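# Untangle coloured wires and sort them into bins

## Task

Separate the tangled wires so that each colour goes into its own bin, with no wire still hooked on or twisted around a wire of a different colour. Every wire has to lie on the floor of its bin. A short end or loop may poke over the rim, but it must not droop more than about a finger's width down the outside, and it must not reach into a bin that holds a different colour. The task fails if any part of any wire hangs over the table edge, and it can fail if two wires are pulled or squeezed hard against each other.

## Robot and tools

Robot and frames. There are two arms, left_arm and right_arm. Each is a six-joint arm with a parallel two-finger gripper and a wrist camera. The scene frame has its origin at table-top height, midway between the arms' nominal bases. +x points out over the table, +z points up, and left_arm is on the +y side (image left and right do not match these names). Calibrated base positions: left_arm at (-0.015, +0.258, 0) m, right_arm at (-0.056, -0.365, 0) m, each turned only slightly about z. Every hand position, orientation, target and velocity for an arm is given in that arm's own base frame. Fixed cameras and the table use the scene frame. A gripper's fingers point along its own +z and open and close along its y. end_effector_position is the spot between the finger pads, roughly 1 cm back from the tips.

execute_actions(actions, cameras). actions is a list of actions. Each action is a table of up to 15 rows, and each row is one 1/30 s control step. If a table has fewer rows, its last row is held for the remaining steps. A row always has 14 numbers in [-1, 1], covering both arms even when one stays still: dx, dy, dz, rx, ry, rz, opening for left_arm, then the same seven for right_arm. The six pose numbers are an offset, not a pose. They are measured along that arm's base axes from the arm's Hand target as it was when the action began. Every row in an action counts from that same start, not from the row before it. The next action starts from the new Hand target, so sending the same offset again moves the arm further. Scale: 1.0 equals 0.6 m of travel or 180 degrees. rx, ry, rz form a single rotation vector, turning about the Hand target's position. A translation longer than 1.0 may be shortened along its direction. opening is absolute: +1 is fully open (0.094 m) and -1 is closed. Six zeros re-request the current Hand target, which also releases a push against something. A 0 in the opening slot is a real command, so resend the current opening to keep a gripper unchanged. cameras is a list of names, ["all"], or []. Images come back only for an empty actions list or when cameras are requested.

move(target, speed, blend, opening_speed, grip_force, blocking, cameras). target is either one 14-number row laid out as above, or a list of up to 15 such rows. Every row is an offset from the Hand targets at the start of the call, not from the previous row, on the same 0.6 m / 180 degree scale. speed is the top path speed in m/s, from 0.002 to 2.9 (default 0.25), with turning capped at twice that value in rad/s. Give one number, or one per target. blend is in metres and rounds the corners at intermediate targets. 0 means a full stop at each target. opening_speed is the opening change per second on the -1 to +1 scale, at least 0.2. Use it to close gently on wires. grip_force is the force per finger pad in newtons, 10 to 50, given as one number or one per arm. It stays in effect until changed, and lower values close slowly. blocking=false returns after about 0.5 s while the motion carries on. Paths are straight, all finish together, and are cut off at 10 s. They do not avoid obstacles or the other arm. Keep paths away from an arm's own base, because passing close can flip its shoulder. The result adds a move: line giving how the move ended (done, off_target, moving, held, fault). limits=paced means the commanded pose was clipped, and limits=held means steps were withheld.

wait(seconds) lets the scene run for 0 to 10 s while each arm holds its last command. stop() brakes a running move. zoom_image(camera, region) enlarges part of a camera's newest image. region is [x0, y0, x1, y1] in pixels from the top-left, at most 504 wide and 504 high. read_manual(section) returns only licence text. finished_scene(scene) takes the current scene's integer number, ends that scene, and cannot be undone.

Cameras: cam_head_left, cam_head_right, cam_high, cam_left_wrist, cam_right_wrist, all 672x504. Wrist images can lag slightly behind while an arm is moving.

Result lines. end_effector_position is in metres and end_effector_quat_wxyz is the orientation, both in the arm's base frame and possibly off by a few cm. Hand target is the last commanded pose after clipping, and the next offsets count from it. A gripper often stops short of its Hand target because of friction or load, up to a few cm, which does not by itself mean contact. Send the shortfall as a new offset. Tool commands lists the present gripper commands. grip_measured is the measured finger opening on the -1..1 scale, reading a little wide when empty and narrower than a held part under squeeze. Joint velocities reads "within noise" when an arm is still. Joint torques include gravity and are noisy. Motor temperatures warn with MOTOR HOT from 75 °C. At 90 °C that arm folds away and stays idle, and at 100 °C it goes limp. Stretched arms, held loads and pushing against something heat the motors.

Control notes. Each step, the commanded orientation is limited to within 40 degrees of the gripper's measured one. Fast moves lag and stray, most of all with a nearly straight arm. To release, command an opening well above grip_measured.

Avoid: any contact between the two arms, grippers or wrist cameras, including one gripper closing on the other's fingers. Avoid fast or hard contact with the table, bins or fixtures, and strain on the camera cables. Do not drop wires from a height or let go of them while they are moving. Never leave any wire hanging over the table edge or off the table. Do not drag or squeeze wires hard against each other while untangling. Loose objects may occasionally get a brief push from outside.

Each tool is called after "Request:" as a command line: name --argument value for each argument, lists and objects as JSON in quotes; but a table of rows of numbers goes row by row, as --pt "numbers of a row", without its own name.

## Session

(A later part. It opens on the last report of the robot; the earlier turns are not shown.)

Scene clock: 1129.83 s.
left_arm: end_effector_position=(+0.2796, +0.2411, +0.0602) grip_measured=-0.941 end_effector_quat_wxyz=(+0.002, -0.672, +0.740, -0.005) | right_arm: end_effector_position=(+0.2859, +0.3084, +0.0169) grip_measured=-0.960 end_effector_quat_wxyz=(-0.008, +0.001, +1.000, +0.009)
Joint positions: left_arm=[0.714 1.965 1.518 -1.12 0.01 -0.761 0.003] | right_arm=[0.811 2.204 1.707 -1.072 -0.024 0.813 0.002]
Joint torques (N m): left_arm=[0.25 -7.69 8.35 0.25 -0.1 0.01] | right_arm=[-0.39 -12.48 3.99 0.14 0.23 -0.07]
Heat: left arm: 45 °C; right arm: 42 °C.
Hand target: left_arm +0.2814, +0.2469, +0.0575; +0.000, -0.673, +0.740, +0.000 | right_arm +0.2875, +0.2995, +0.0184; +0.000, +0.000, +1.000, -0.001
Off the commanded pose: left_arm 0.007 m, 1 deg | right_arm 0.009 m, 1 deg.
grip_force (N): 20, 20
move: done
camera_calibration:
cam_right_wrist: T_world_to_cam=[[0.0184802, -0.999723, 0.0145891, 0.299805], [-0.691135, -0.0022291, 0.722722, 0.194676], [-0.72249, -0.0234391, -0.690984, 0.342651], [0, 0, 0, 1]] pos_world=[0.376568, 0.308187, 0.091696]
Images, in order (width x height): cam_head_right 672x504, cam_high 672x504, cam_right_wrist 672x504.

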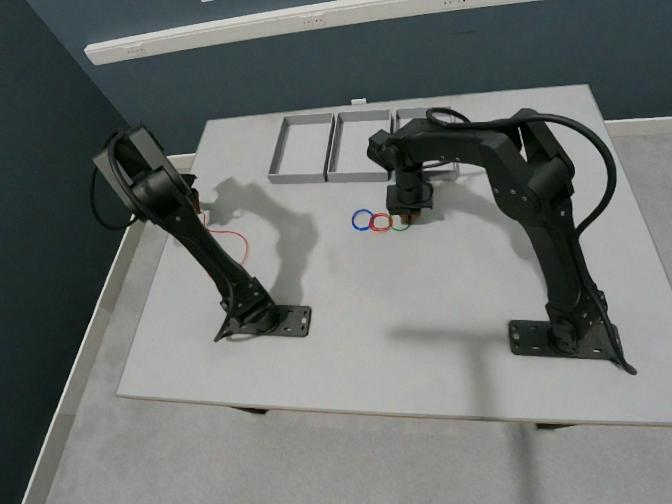

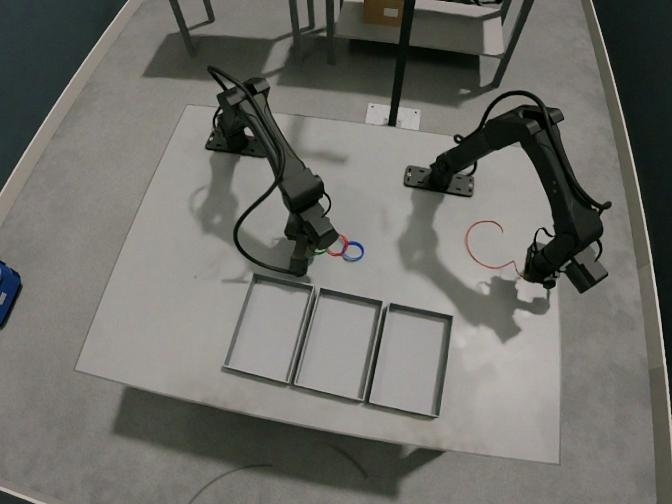

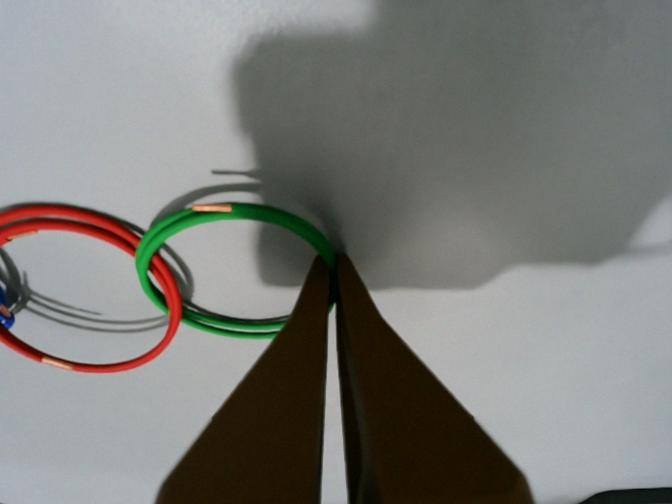

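Request:
move --pt "0.0643 -0.0782 0.1542 0.0884 -0.1061 -0.2348 -1.0 0 0 0 0 0 0 -1.0" --pt "0.281 -0.4115 0.3208 0.1767 -0.2122 -0.4696 -1.0 0 0 0 0 0 0 -1.0" --speed 0.15 --blend '[0.03, 0]' --cameras '["all"]'

Scene clock: 1196.73 s.
left_arm: end_effector_position=(+0.4406, -0.0010, +0.2421) grip_measured=-0.941 end_effector_quat_wxyz=(+0.370, +0.037, +0.928, -0.022) | right_arm: end_effector_position=(+0.2859, +0.3084, +0.0169) grip_measured=-0.960 end_effector_quat_wxyz=(-0.008, +0.001, +1.000, +0.009)
Joint positions: left_arm=[0.033 1.572 1.497 -0.741 0.091 0.077 0.003] | right_arm=[0.811 2.204 1.707 -1.072 -0.024 0.813 0.002]
Joint torques (N m): left_arm=[-0.23 -5.76 9.91 1.99 -0.07 0.06] | right_arm=[-0.58 -12.53 4.03 0.15 0.22 -0.07]
Motor temperatures (°C): left_arm=[30 44 38 33 28 28 30] | right_arm=[30 39 34 39 31 29 29]
Heat: left arm: 44 °C; right arm: 39 °C.
Hand target: left_arm +0.4500, +0.0001, +0.2499; +0.382, +0.040, +0.923, -0.016 | right_arm +0.2875, +0.2995, +0.0184; +0.000, +0.000, +1.000, -0.001
Off the commanded pose: left_arm 0.012 m, 2 deg | right_arm 0.009 m, 1 deg.
grip_force (N): 20, 20
move: off_target (left_arm)
camera_calibration:
cam_left_wrist: T_world_to_cam=[[-0.0808319, -0.996253, 0.0307656, 0.0243617], [-0.996114, 0.0818269, 0.0325838, 0.438784], [-0.0349791, -0.0280122, -0.998995, 0.372906], [0, 0, 0, 1]] pos_world=[0.452092, -0.00118794, 0.357485]
cam_right_wrist: T_world_to_cam=[[0.0189043, -0.999715, 0.0145851, 0.299743], [-0.691129, -0.00252498, 0.722727, 0.194765], [-0.722484, -0.0237429, -0.69098, 0.342745], [0, 0, 0, 1]] pos_world=[0.376569, 0.308287, 0.091696]

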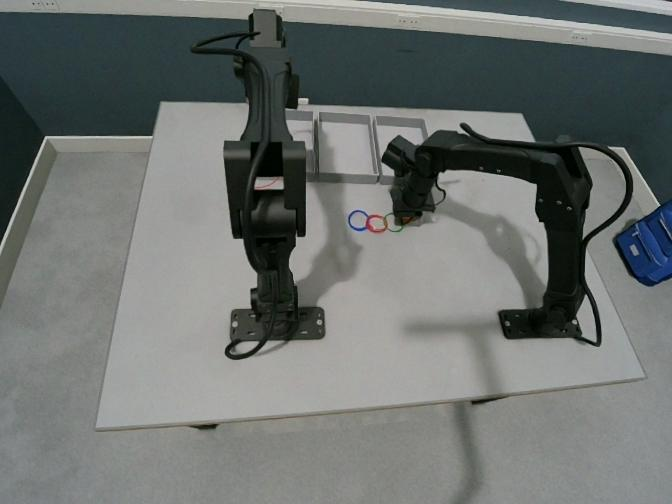

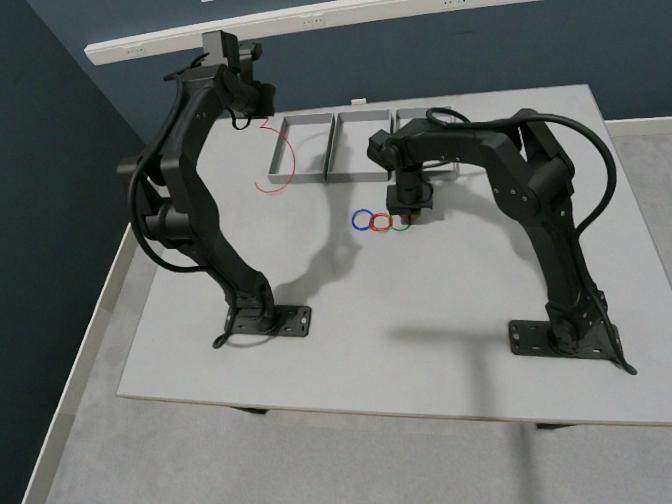

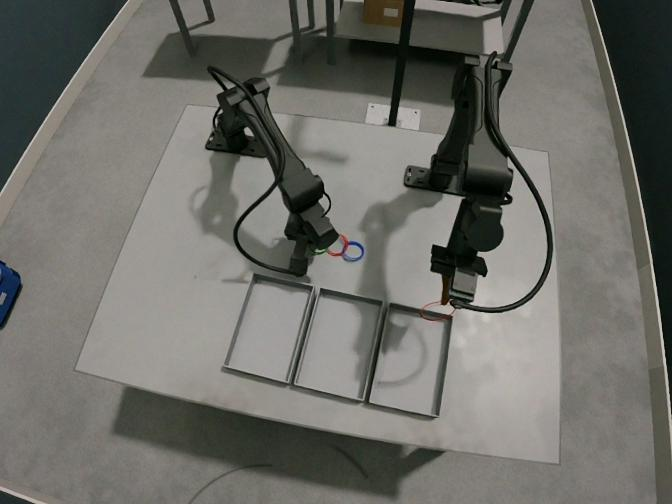

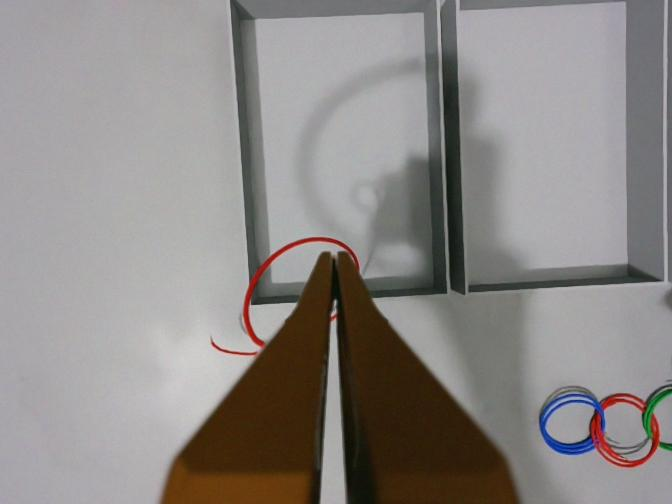

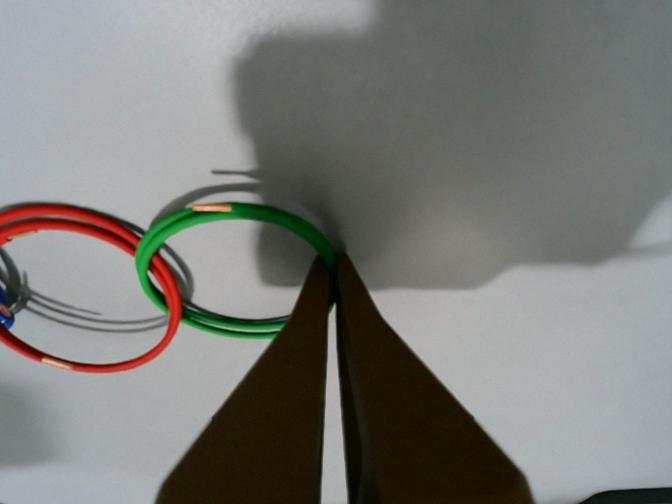

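Request:
move --pt "0.1333 -0.0917 0.0 0 0 0 -1.0 0 0 0 0 0 0 -1.0" --pt "0.1667 -0.0917 -0.2 0 0 0 -1.0 0 0 0 0 0 0 -1.0" --speed 0.12 --blend '[0.03, 0]' --cameras '["cam_left_wrist", "cam_head_right", "cam_high"]'

Scene clock: 1215.03 s.
left_arm: end_effector_position=(+0.5476, -0.0560, +0.1399) grip_measured=-0.941 end_effector_quat_wxyz=(+0.386, +0.043, +0.921, -0.020) | right_arm: end_effector_position=(+0.2859, +0.3084, +0.0169) grip_measured=-0.960 end_effector_quat_wxyz=(-0.008, +0.001, +1.000, +0.009)
Joint positions: left_arm=[-0.105 1.975 1.552 -0.354 -0.004 -0.01 0.003] | right_arm=[0.811 2.204 1.707 -1.072 -0.024 0.813 0.002]
Joint torques (N m): left_arm=[-0.18 -9.44 6.84 2.06 -0.12 -0.03] | right_arm=[-0.57 -12.42 3.96 0.14 0.21 -0.09]
Heat: left arm: 43 °C; right arm: 40 °C.
Hand target: left_arm +0.5499, -0.0550, +0.1299; +0.382, +0.040, +0.923, -0.016 | right_arm +0.2875, +0.2995, +0.0184; +0.000, +0.000, +1.000, -0.001
Off the commanded pose: left_arm 0.010 m, 1 deg | right_arm 0.009 m, 1 deg.
grip_force (N): 20, 20
move: done
camera_calibration:
cam_left_wrist: T_world_to_cam=[[-0.0905844, -0.995641, 0.0222256, -0.0120168], [-0.995889, 0.0905604, -0.00208529, 0.558386], [0.000063435, -0.0223231, -0.999751, 0.25425], [0, 0, 0, 1]] pos_world=[0.554985, -0.0568565, 0.255618]
Images, in order (width x height): cam_head_right 672x504, cam_high 672x504, cam_left_wrist 672x504.

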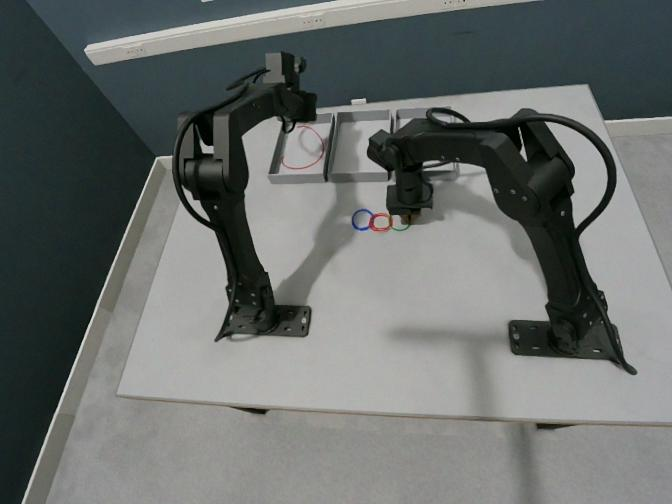

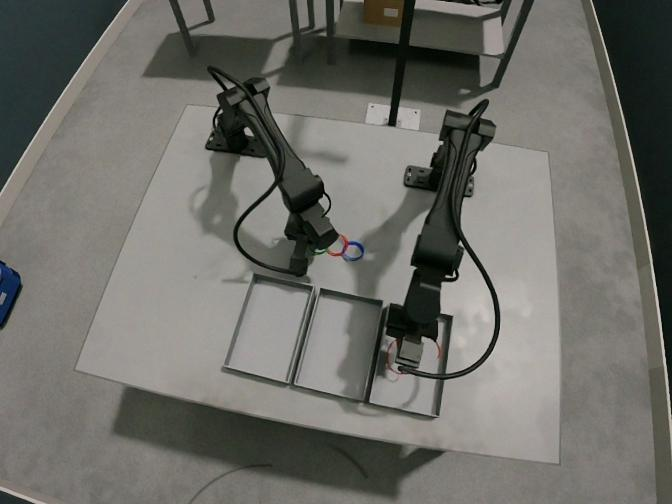

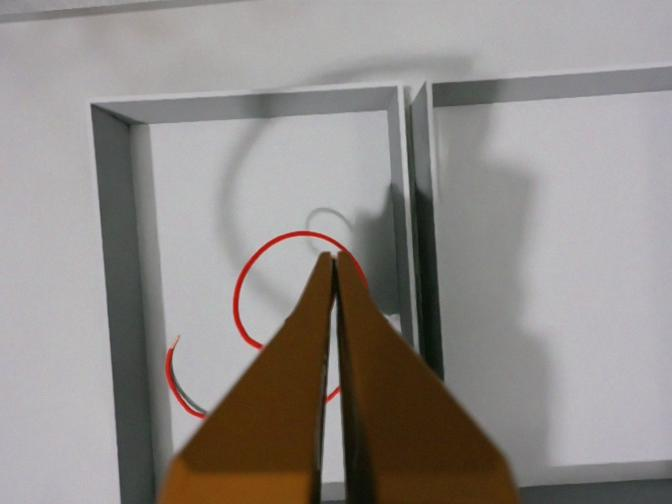

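Request:
zoom_image --camera "cam_left_wrist" --region '[90, 80, 460, 500]'

Request:
zoom_image --camera "cam_head_right" --region '[255, 95, 345, 195]'

Scaled by 1.200 from the camera's 672x504 image, which has a finer 960x720 frame.

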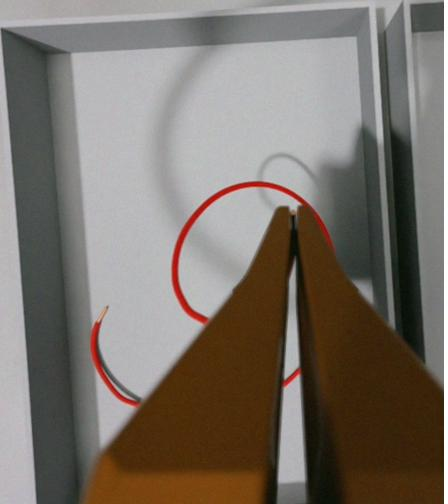

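Scaled by 5.040 from the camera's 672x504 image, which has a finer 960x720 frame.

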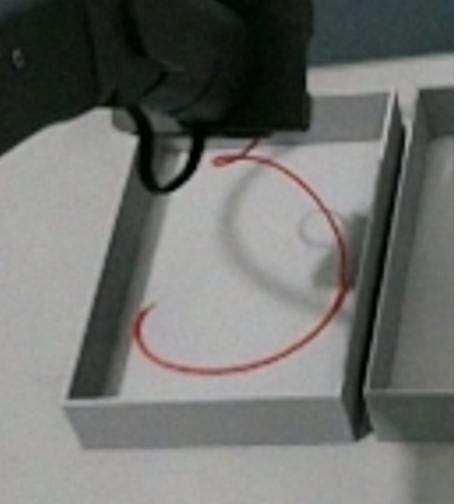

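Request:
execute_actions --actions '[]'

Scene clock: 1258.23 s.
left_arm: end_effector_position=(+0.5478, -0.0560, +0.1400) grip_measured=-0.941 end_effector_quat_wxyz=(+0.386, +0.043, +0.921, -0.021) | right_arm: end_effector_position=(+0.2859, +0.3084, +0.0169) grip_measured=-0.960 end_effector_quat_wxyz=(-0.008, +0.001, +1.000, +0.009)
Joint positions: left_arm=[-0.105 1.975 1.552 -0.354 -0.004 -0.01 0.003] | right_arm=[0.811 2.204 1.707 -1.072 -0.024 0.813 0.002]
Joint velocities: within noise
Joint torques (N m): left_arm=[-0.18 -9.46 6.86 2.06 -0.11 -0.03] | right_arm=[-0.51 -12.38 3.99 0.13 0.22 -0.08]
Motor temperatures (°C): left_arm=[30 46 37 38 28 28 30] | right_arm=[30 40 34 37 31 29 29]
Heat: left arm: 46 °C; right arm: 40 °C.
Hand target: left_arm +0.5500, -0.0550, +0.1299; +0.382, +0.040, +0.923, -0.016 | right_arm +0.2875, +0.2995, +0.0184; +0.000, +0.000, +1.000, -0.001
Tool commands: left_gripper/opening=-1.0 right_gripper/opening=-1.0
Off the commanded pose: left_arm 0.010 m, 1 deg | right_arm 0.009 m, 1 deg.
grip_force (N): 20, 20
camera_calibration:
cam_left_wrist: T_world_to_cam=[[-0.0906003, -0.995638, 0.0222615, -0.0120216], [-0.995887, 0.0905605, -0.00279163, 0.558568], [0.000763435, -0.0224229, -0.999748, 0.254054], [0, 0, 0, 1]] pos_world=[0.554988, -0.0568568, 0.255817]
cam_right_wrist: T_world_to_cam=[[0.0189043, -0.999715, 0.0145851, 0.299743], [-0.691129, -0.00252498, 0.722727, 0.194765], [-0.722484, -0.0237429, -0.69098, 0.342745], [0, 0, 0, 1]] pos_world=[0.376569, 0.308287, 0.091696]

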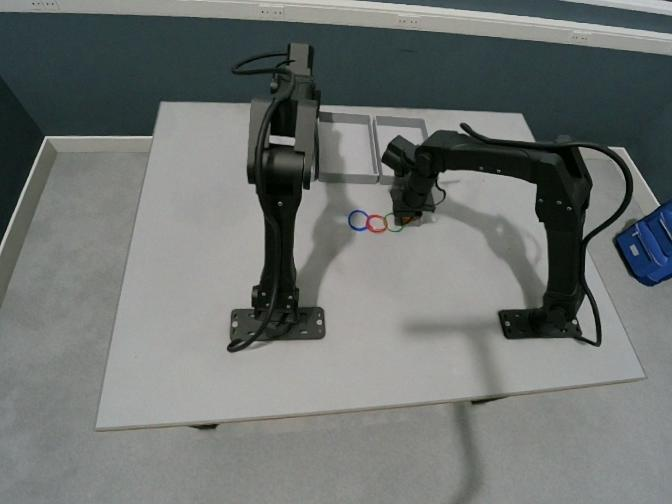

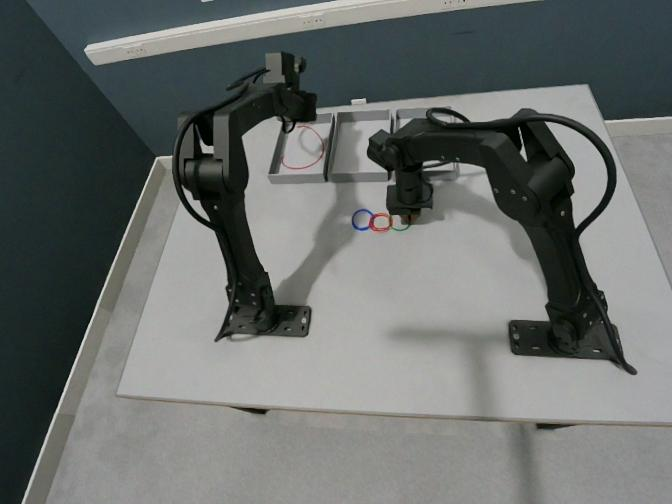

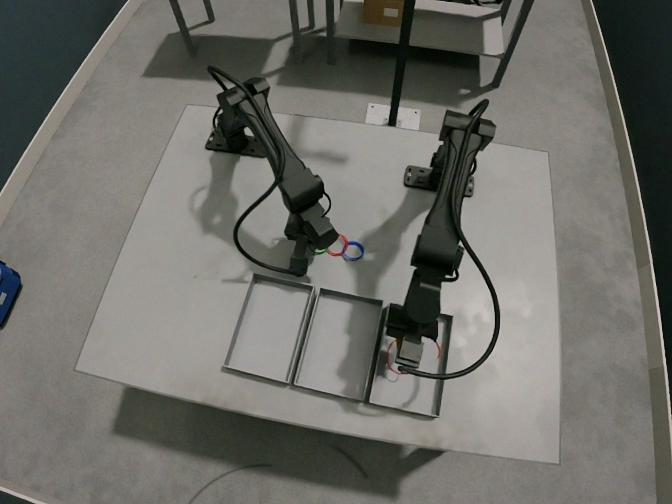

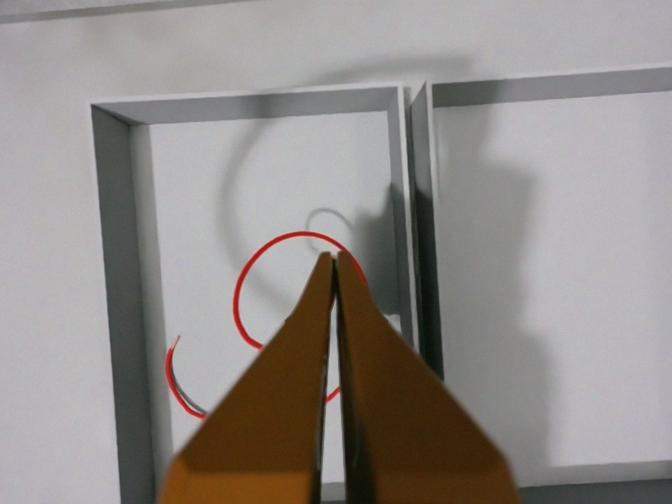

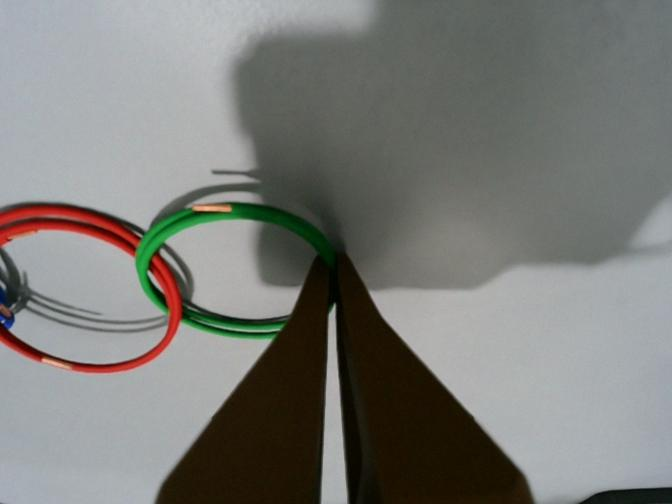

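Request:
move --target '[0, 0, -0.15, 0, 0, 0, -1, 0, 0, 0, 0, 0, 0, -1]' --speed 0.12 --cameras '["cam_left_wrist", "cam_head_right"]'

Scene clock: 1266.87 s.
left_arm: end_effector_position=(+0.5499, -0.0562, +0.0512) grip_measured=-0.941 end_effector_quat_wxyz=(+0.387, +0.043, +0.921, -0.021) | right_arm: end_effector_position=(+0.2859, +0.3084, +0.0169) grip_measured=-0.960 end_effector_quat_wxyz=(-0.008, +0.001, +1.000, +0.009)
Joint positions: left_arm=[-0.105 2.095 1.356 -0.036 -0.004 -0.01 0.003] | right_arm=[0.811 2.204 1.707 -1.072 -0.024 0.813 0.002]
Joint torques (N m): left_arm=[-0.18 -9.72 6.27 2.08 -0.12 -0.02] | right_arm=[-0.61 -12.46 4.1 0.14 0.25 -0.05]
Heat: left arm: 46 °C; right arm: 40 °C.
Hand target: left_arm +0.5501, -0.0551, +0.0402; +0.383, +0.040, +0.923, -0.016 | right_arm +0.2875, +0.2995, +0.0184; +0.000, +0.000, +1.000, -0.001
Off the commanded pose: left_arm 0.011 m, 1 deg | right_arm 0.009 m, 1 deg.
grip_force (N): 20, 20
move: off_target (left_arm)
camera_calibration:
cam_left_wrist: T_world_to_cam=[[-0.0906371, -0.995634, 0.0223267, -0.0100508], [-0.995881, 0.0905631, -0.00430542, 0.560585], [0.00226464, -0.022625, -0.999741, 0.16432], [0, 0, 0, 1]] pos_world=[0.556993, -0.0570575, 0.166915]
Images, in order (width x height): cam_head_right 672x504, cam_left_wrist 672x504.

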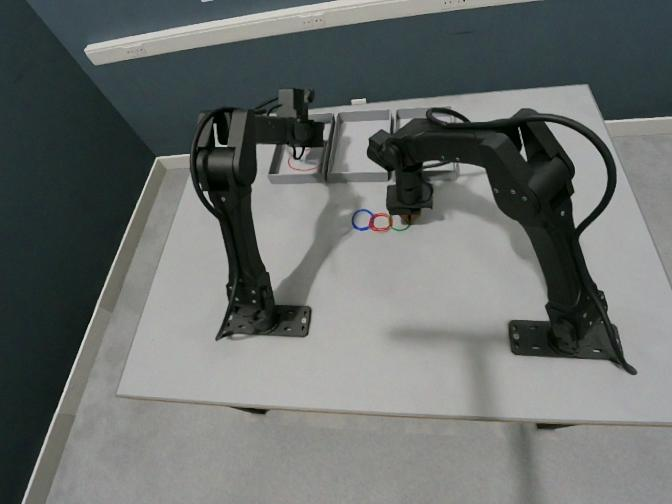

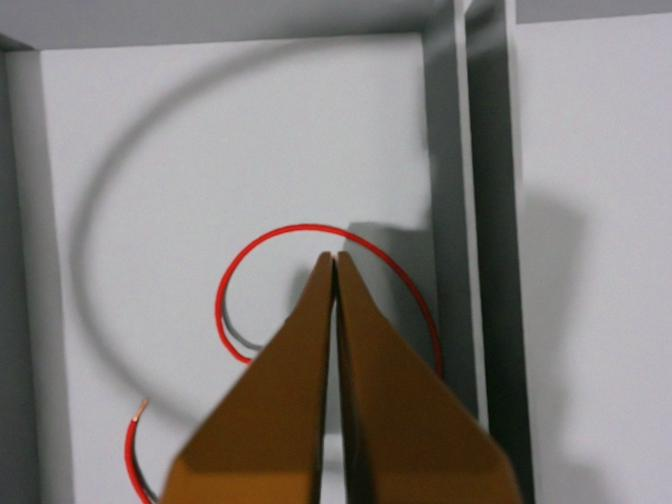

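Request:
move --target '[-0.01, 0.01, -0.04, 0, 0, 0, -1, 0, 0, 0, 0, 0, 0, -1]' --speed 0.08 --cameras '["cam_left_wrist"]'

Request:
move --target '[0, 0, 0, 0, 0, 0, -0.6, 0, 0, 0, 0, 0, 0, -1]' --opening_speed 0.4 --cameras '["cam_left_wrist", "cam_head_right"]'

Scene clock: 1273.10 s.
left_arm: end_effector_position=(+0.5460, -0.0529, +0.0320) grip_measured=-0.941 end_effector_quat_wxyz=(+0.392, +0.041, +0.919, -0.020) | right_arm: end_effector_position=(+0.2859, +0.3084, +0.0169) grip_measured=-0.960 end_effector_quat_wxyz=(-0.008, +0.001, +1.000, +0.009)
Joint positions: left_arm=[-0.1 2.117 1.293 0.06 -0.004 -0.009 0.003] | right_arm=[0.811 2.204 1.707 -1.072 -0.024 0.813 0.002]
Joint torques (N m): left_arm=[0.46 -9.21 5.72 2.09 -0.03 0.05] | right_arm=[-0.53 -12.52 3.99 0.17 0.25 -0.11]
Heat: left arm: 45 °C; right arm: 40 °C.
Hand target: left_arm +0.5440, -0.0490, +0.0159; +0.382, +0.040, +0.923, -0.016 | right_arm +0.2875, +0.2995, +0.0184; +0.000, +0.000, +1.000, -0.001
Off the commanded pose: left_arm 0.016 m, 1 deg | right_arm 0.009 m, 1 deg.
grip_force (N): 20, 20
move: off_target (left_arm)
camera_calibration:
cam_left_wrist: T_world_to_cam=[[-0.0863904, -0.996027, 0.0216172, -0.00897251], [-0.996169, 0.0860671, -0.0154674, 0.556634], [0.0135454, -0.0228706, -0.999647, 0.139046], [0, 0, 0, 1]] pos_world=[0.551843, -0.0536647, 0.147801]
Images, in order (width x height): cam_left_wrist 672x504.

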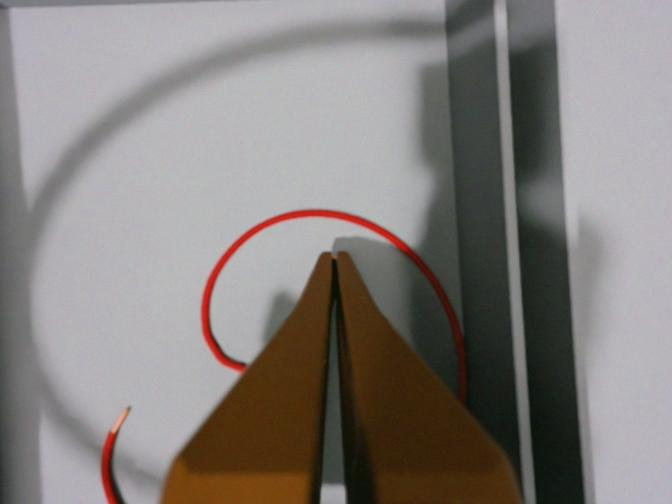

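Scene clock: 1274.30 s.
left_arm: end_effector_position=(+0.5462, -0.0529, +0.0321) grip_measured=-0.603 end_effector_quat_wxyz=(+0.393, +0.041, +0.919, -0.020) | right_arm: end_effector_position=(+0.2859, +0.3084, +0.0169) grip_measured=-0.960 end_effector_quat_wxyz=(-0.008, +0.001, +1.000, +0.009)
Joint positions: left_arm=[-0.1 2.117 1.293 0.061 -0.004 -0.009 0.019] | right_arm=[0.811 2.204 1.707 -1.072 -0.024 0.813 0.002]
Joint torques (N m): left_arm=[0.43 -9.21 5.72 2.07 -0.03 0.05] | right_arm=[-0.61 -12.51 3.95 0.13 0.25 -0.08]
Heat: left arm: 45 °C; right arm: 40 °C.
Hand target: left_arm +0.5440, -0.0490, +0.0160; +0.382, +0.040, +0.923, -0.016 | right_arm +0.2875, +0.2995, +0.0184; +0.000, +0.000, +1.000, -0.001
Off the commanded pose: left_arm 0.017 m, 1 deg | right_arm 0.009 m, 1 deg.
grip_force (N): 20, 20
move: off_target (left_arm)
camera_calibration:
cam_left_wrist: T_world_to_cam=[[-0.0864091, -0.996024, 0.0216557, -0.00897221], [-0.996158, 0.086069, -0.0161734, 0.556738], [0.0142452, -0.02297, -0.999635, 0.138852], [0, 0, 0, 1]] pos_world=[0.551846, -0.053665, 0.148]
Images, in order (width x height): cam_head_right 672x504, cam_left_wrist 672x504.

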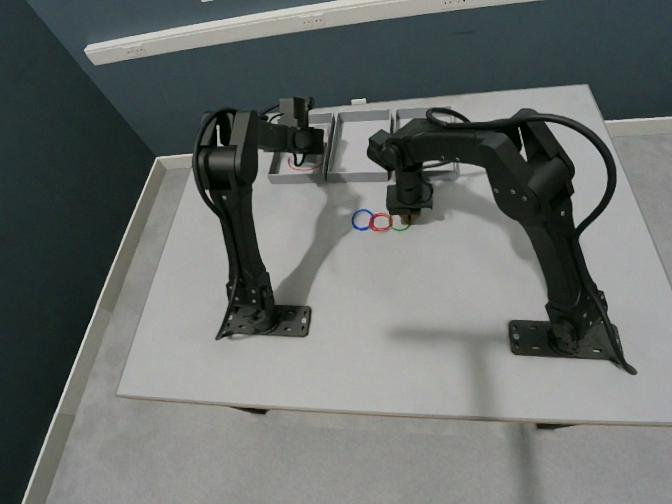

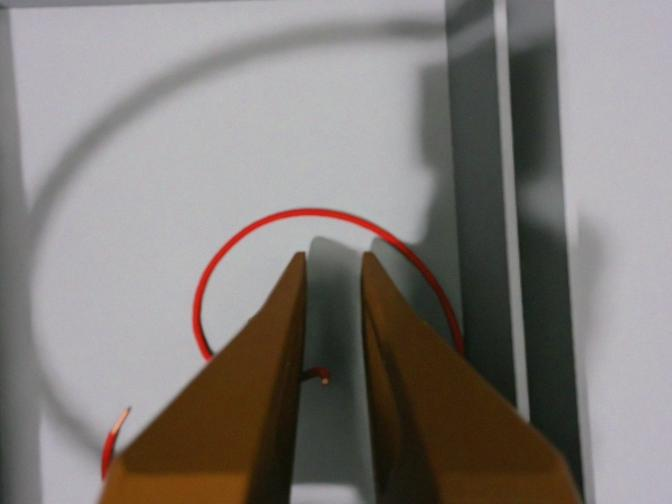

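Request:
move --target '[0, 0, 0.06, 0, 0, 0, -0.6, 0, 0, 0, 0, 0, 0, -1]' --speed 0.1 --cameras '["cam_left_wrist"]'

Request:
move --target '[-0.1, 0, 0.16, 0, 0, 0, -0.6, 0, 0, 0, 0, 0, 0, -1]' --speed 0.2 --cameras '["cam_left_wrist", "cam_high", "cam_head_right"]'

Scene clock: 1281.30 s.
left_arm: end_effector_position=(+0.5386, -0.0521, +0.0262) grip_measured=-0.603 end_effector_quat_wxyz=(+0.366, +0.041, +0.930, -0.018) | right_arm: end_effector_position=(+0.2859, +0.3084, +0.0169) grip_measured=-0.960 end_effector_quat_wxyz=(-0.008, +0.001, +1.000, +0.009)
Joint positions: left_arm=[-0.1 2.117 1.314 -0.018 -0.004 -0.009 0.019] | right_arm=[0.811 2.204 1.707 -1.072 -0.024 0.813 0.002]
Joint torques (N m): left_arm=[0.46 -14.61 8.31 1.51 -0.03 0.05] | right_arm=[-0.39 -12.56 3.95 0.16 0.24 -0.09]
Heat: left arm: 45 °C; right arm: 41 °C.
Hand target: left_arm +0.5440, -0.0490, +0.0520; +0.382, +0.040, +0.923, -0.016 | right_arm +0.2875, +0.2995, +0.0184; +0.000, +0.000, +1.000, -0.001
Off the commanded pose: left_arm 0.027 m, 2 deg | right_arm 0.009 m, 1 deg.
grip_force (N): 20, 20
move: off_target (left_arm)
camera_calibration:
cam_left_wrist: T_world_to_cam=[[-0.0851917, -0.996146, 0.0208537, -0.00934641], [-0.995403, 0.08601, 0.0421242, 0.547159], [-0.0437555, -0.0171692, -0.998895, 0.164604], [0, 0, 0, 1]] pos_world=[0.55105, -0.0535454, 0.141568]
Images, in order (width x height): cam_left_wrist 672x504.

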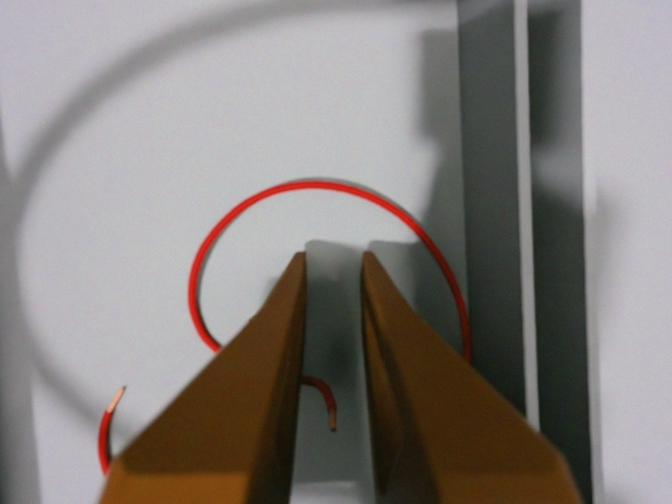

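Scene clock: 1282.70 s.
left_arm: end_effector_position=(+0.4877, -0.0489, +0.1411) grip_measured=-0.603 end_effector_quat_wxyz=(+0.377, +0.042, +0.925, -0.020) | right_arm: end_effector_position=(+0.2859, +0.3084, +0.0169) grip_measured=-0.960 end_effector_quat_wxyz=(-0.008, +0.001, +1.000, +0.009)
Joint positions: left_arm=[-0.103 1.759 1.289 -0.326 -0.004 -0.011 0.019] | right_arm=[0.811 2.204 1.707 -1.072 -0.024 0.813 0.002]
Joint torques (N m): left_arm=[-0.54 -10.78 6.42 1.82 -0.13 -0.05] | right_arm=[-0.49 -12.56 4.08 0.15 0.24 -0.08]
Heat: left arm: 45 °C; right arm: 41 °C.
Hand target: left_arm +0.4840, -0.0492, +0.1480; +0.382, +0.040, +0.923, -0.017 | right_arm +0.2875, +0.2995, +0.0184; +0.000, +0.000, +1.000, -0.001
Off the commanded pose: left_arm 0.008 m, 1 deg | right_arm 0.009 m, 1 deg.
grip_force (N): 20, 20
move: done
camera_calibration:
cam_left_wrist: T_world_to_cam=[[-0.0881394, -0.995854, 0.0224992, -0.0116876], [-0.995914, 0.0885453, 0.0177292, 0.495166], [-0.0196479, -0.0208447, -0.99959, 0.265267], [0, 0, 0, 1]] pos_world=[0.497324, -0.0499543, 0.256642]
Images, in order (width x height): cam_head_right 672x504, cam_high 672x504, cam_left_wrist 672x504.

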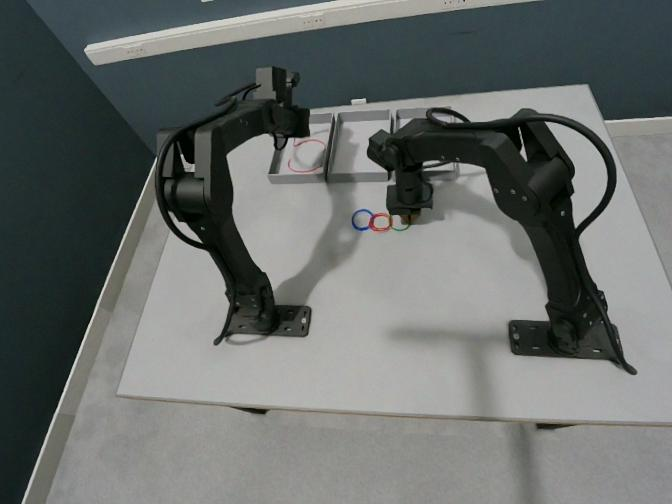

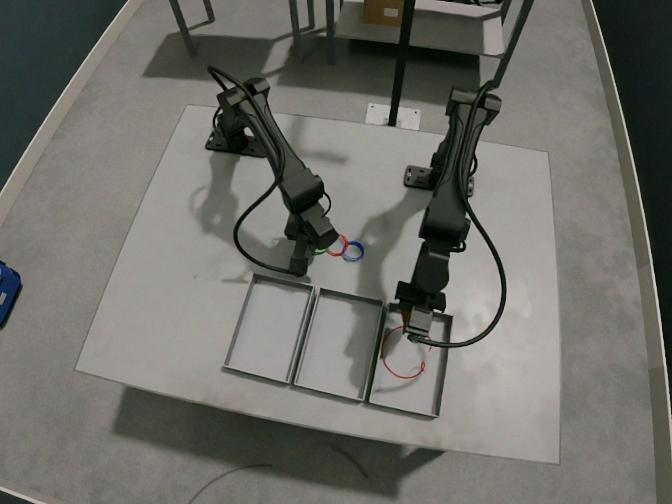

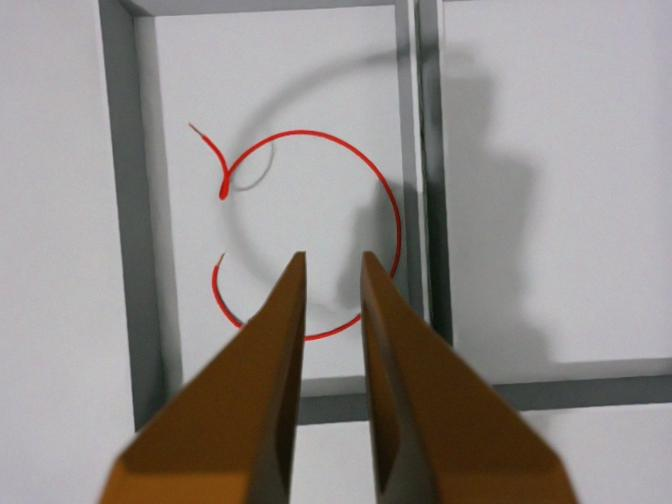

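Request:
zoom_image --camera "cam_head_right" --region '[330, 190, 430, 250]'

Request:
zoom_image --camera "cam_high" --region '[290, 215, 390, 280]'

Scaled by 5.040 from the camera's 672x504 image, which has a finer 960x720 frame.

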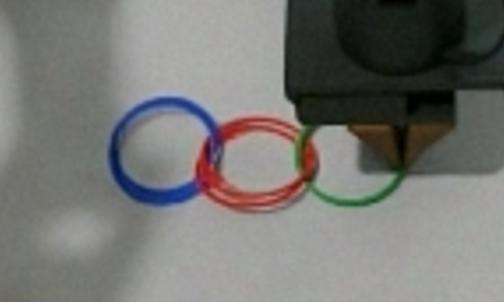

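Scaled by 5.040 from the camera's 672x504 image, which has a finer 960x720 frame.

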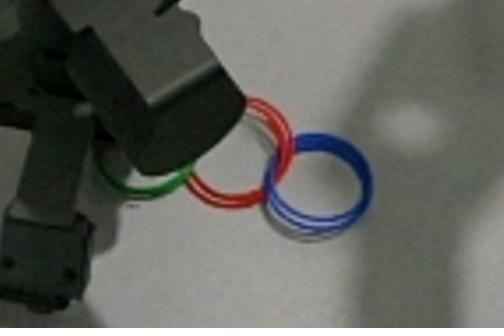

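Request:
move --target '[-0.2733, -0.2347, -0.08, 0.0111, 0.25, 0.0262, -0.83, 0, 0, 0, 0, 0, 0, -1]' --speed 0.2 --cameras '["cam_left_wrist", "cam_head_right", "cam_head_left"]'

Scene clock: 1312.80 s.
left_arm: end_effector_position=(+0.3441, -0.1720, +0.1089) grip_measured=-0.827 end_effector_quat_wxyz=(+0.070, +0.019, +0.997, -0.005) | right_arm: end_effector_position=(+0.2859, +0.3084, +0.0169) grip_measured=-0.960 end_effector_quat_wxyz=(-0.008, +0.001, +1.000, +0.009)
Joint positions: left_arm=[-0.492 1.88 1.588 -1.149 -0.055 -0.449 0.008] | right_arm=[0.811 2.204 1.707 -1.072 -0.024 0.813 0.002]
Joint torques (N m): left_arm=[0.46 -9.18 6.3 0.64 -0.09 0.01] | right_arm=[-0.51 -12.56 3.97 0.17 0.22 -0.08]
Heat: left arm: 43 °C; right arm: 41 °C.
Hand target: left_arm +0.3458, -0.1696, +0.1091; +0.072, +0.017, +0.997, -0.004 (not the last commanded pose) | right_arm +0.2875, +0.2995, +0.0184; +0.000, +0.000, +1.000, -0.001
Off the commanded pose: left_arm 0.031 m, 8 deg | right_arm 0.009 m, 1 deg.
grip_force (N): 20, 20
move: held (left_arm; a check stopped the path); limits=held
pose unreachable (left arm): on one or more control steps of this call, first in action 0 (counted from 0), this arm could not follow its commanded pose, so it was not sent that pose on those steps. It may still have moved: this result reports where it is.
cause: moving toward the commanded pose would bring a part of the arm too close to another arm (this arm's gripper housing and the right arm's wrist (the part past joint 4), 11 mm apart when this arm was first held).
camera_calibration:
cam_left_wrist: T_world_to_cam=[[-0.0253448, -0.999496, 0.0191065, -0.168071], [-0.794824, 0.0317394, 0.60601, 0.220579], [-0.606311, 0.000172937, -0.795228, 0.410932], [0, 0, 0, 1]] pos_world=[0.420215, -0.175058, 0.196322]
Images, in order (width x height): cam_head_left 672x504, cam_head_right 672x504, cam_left_wrist 672x504.

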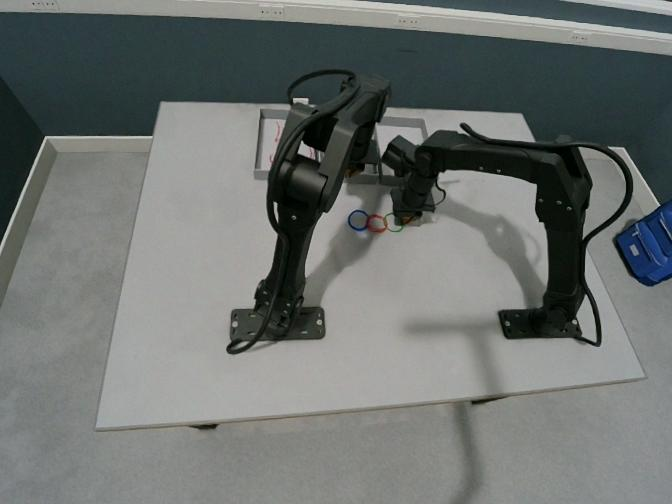

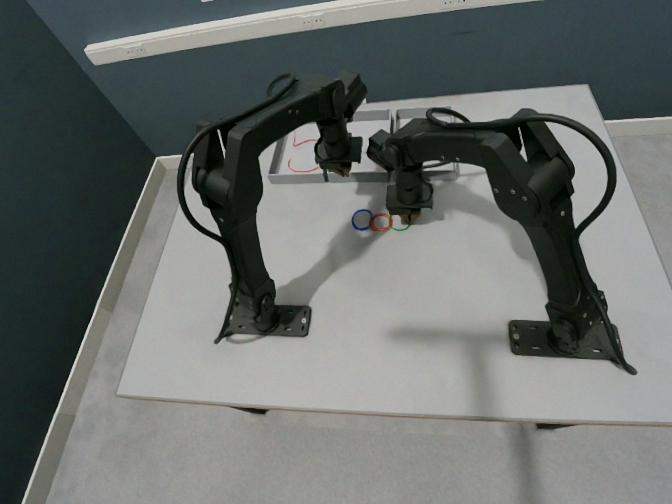

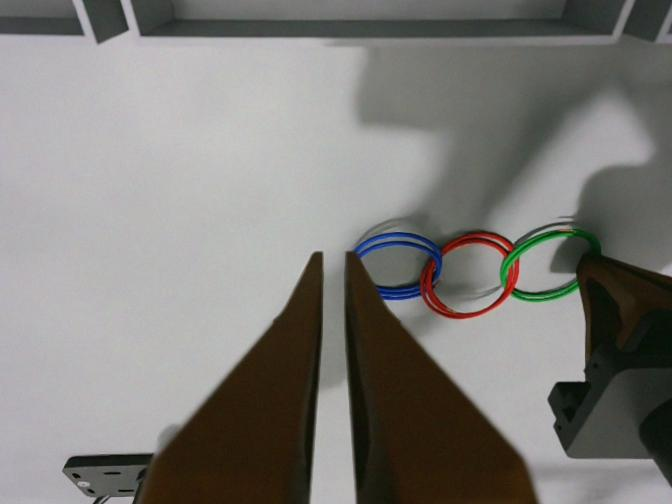

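Request:
zoom_image --camera "cam_left_wrist" --region '[340, 210, 620, 340]'

Scaled by 1.800 from the camera's 672x504 image, which has a finer 960x720 frame.

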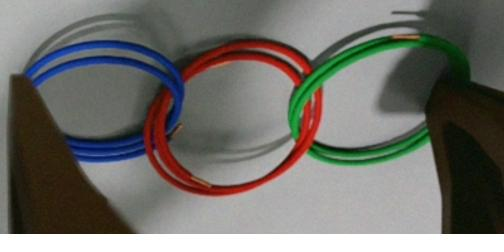

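Request:
move --target '[-0.07, 0.02, 0, 0.0025, 0.0458, 0.0108, -0.83, 0, 0, 0, 0, 0, 0, -1]' --speed 0.15 --cameras '["cam_left_wrist"]'

Scene clock: 1333.53 s.
left_arm: end_effector_position=(+0.3062, -0.1603, +0.0982) grip_measured=-0.827 end_effector_quat_wxyz=(-0.009, +0.006, +1.000, +0.007) | right_arm: end_effector_position=(+0.2859, +0.3084, +0.0169) grip_measured=-0.960 end_effector_quat_wxyz=(-0.008, +0.001, +1.000, +0.009)
Joint positions: left_arm=[-0.487 1.88 1.555 -1.269 -0.004 -0.474 0.008] | right_arm=[0.811 2.204 1.707 -1.072 -0.024 0.813 0.002]
Joint torques (N m): left_arm=[0.42 -12.03 5.39 0.17 0 -0.07] | right_arm=[-0.51 -12.49 3.96 0.15 0.23 -0.09]
Heat: left arm: 45 °C; right arm: 41 °C.
Hand target: left_arm +0.3038, -0.1575, +0.1091; +0.000, +0.000, +1.000, +0.000 | right_arm +0.2875, +0.2995, +0.0184; +0.000, +0.000, +1.000, -0.001
Off the commanded pose: left_arm 0.012 m, 2 deg | right_arm 0.009 m, 1 deg.
grip_force (N): 20, 20
move: off_target (left_arm)
camera_calibration:
cam_left_wrist: T_world_to_cam=[[0.00283934, -0.999984, -0.00499029, -0.163459], [-0.689106, -0.00557285, 0.724639, 0.146603], [-0.724655, 0.00138134, -0.689111, 0.405462], [0, 0, 0, 1]] pos_world=[0.395309, -0.163199, 0.172359]
Images, in order (width x height): cam_left_wrist 672x504.

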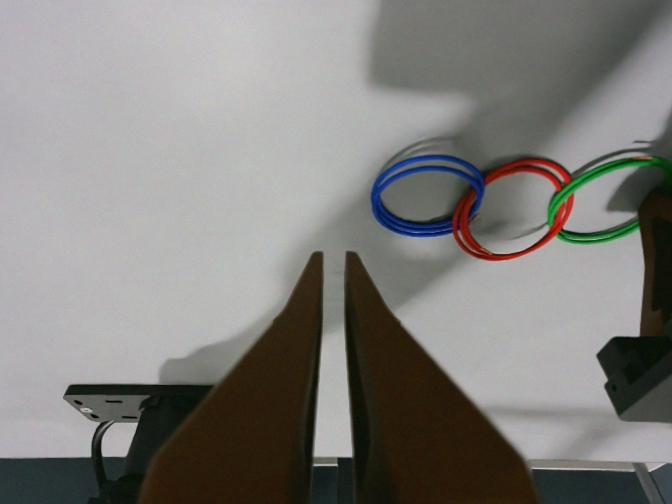

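Request:
zoom_image --camera "cam_left_wrist" --region '[360, 140, 500, 250]'

Request:
zoom_image --camera "cam_left_wrist" --region '[450, 140, 590, 270]'

Scaled by 3.600 from the camera's 672x504 image, which has a finer 960x720 frame.

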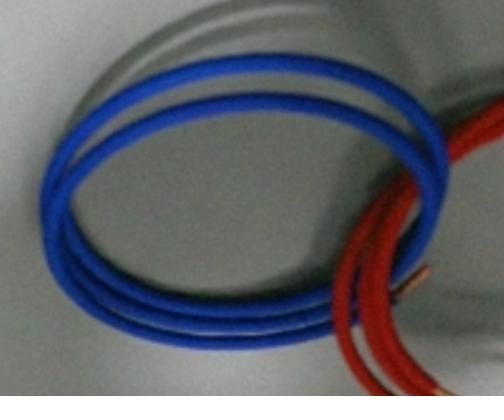

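Scaled by 3.600 from the camera's 672x504 image, which has a finer 960x720 frame.

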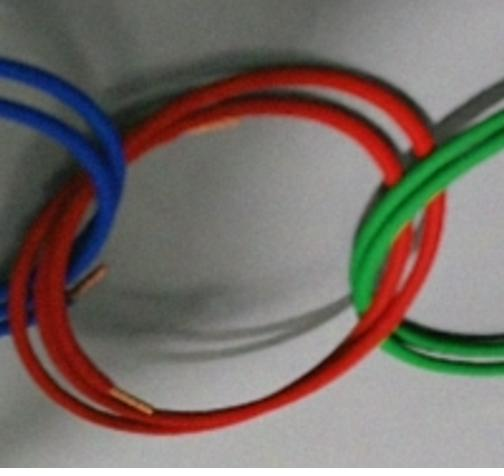

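Request:
move --target '[-0.1147, -0.0625, -0.0818, 0, 0, 0, -0.83, 0, 0, 0, 0, 0, 0, -1]' --speed 0.15 --cameras '["cam_left_wrist"]'

Scene clock: 1375.23 s.
left_arm: end_effector_position=(+0.2696, -0.1640, +0.0778) grip_measured=-0.827 end_effector_quat_wxyz=(-0.036, +0.009, +0.999, +0.020) | right_arm: end_effector_position=(+0.2859, +0.3084, +0.0169) grip_measured=-0.960 end_effector_quat_wxyz=(-0.008, +0.001, +1.000, +0.009)
Joint positions: left_arm=[-0.548 1.832 1.408 -1.228 0.003 -0.529 0.008] | right_arm=[0.811 2.204 1.707 -1.072 -0.024 0.813 0.002]
Joint torques (N m): left_arm=[0.24 -8.16 6.63 0.17 -0.07 0.01] | right_arm=[-0.58 -12.45 3.92 0.14 0.22 -0.07]
Heat: left arm: 48 °C; right arm: 42 °C.
Hand target: left_arm +0.2741, -0.1640, +0.0791; -0.029, +0.008, +0.999, +0.019 (not the last commanded pose) | right_arm +0.2875, +0.2995, +0.0184; +0.000, +0.000, +1.000, -0.001
Off the commanded pose: left_arm 0.050 m, 5 deg | right_arm 0.009 m, 1 deg.
grip_force (N): 20, 20
move: held (left_arm; a check stopped the path); limits=held
pose unreachable (left arm): on one or more control steps of this call, first in action 0 (counted from 0), this arm could not follow its commanded pose, so it was not sent that pose on those steps. It may still have moved: this result reports where it is.
cause: moving toward the commanded pose would bring a part of the arm too close to another arm (this arm's wrist (the part past joint 4) and the right arm's wrist (the part past joint 4), 10 mm apart when this arm was first held).
camera_calibration:
cam_left_wrist: T_world_to_cam=[[-0.00379891, -0.999532, -0.0303602, -0.163318], [-0.65007, -0.0206015, 0.759595, 0.120323], [-0.759865, 0.0226219, -0.649688, 0.374826], [0, 0, 0, 1]] pos_world=[0.362415, -0.169242, 0.147164]
Images, in order (width x height): cam_left_wrist 672x504.

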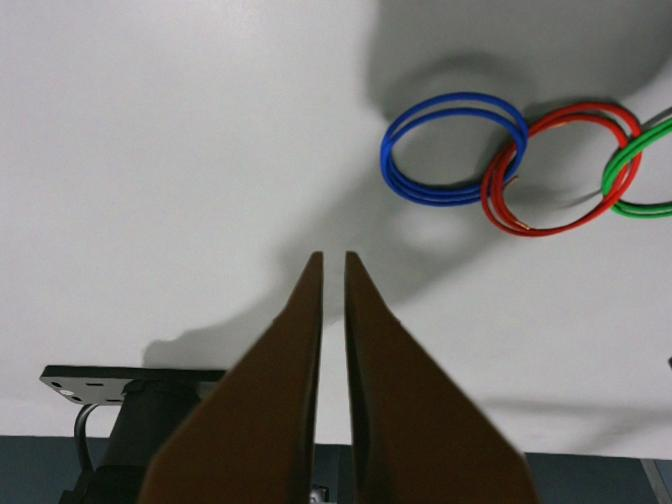

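Request:
zoom_image --camera "cam_left_wrist" --region '[370, 80, 540, 220]'

Scaled by 2.965 from the camera's 672x504 image, which has a finer 960x720 frame.

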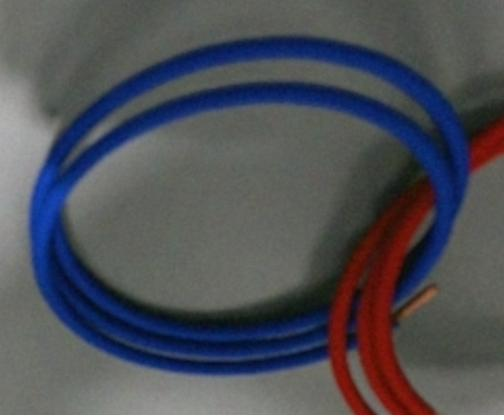

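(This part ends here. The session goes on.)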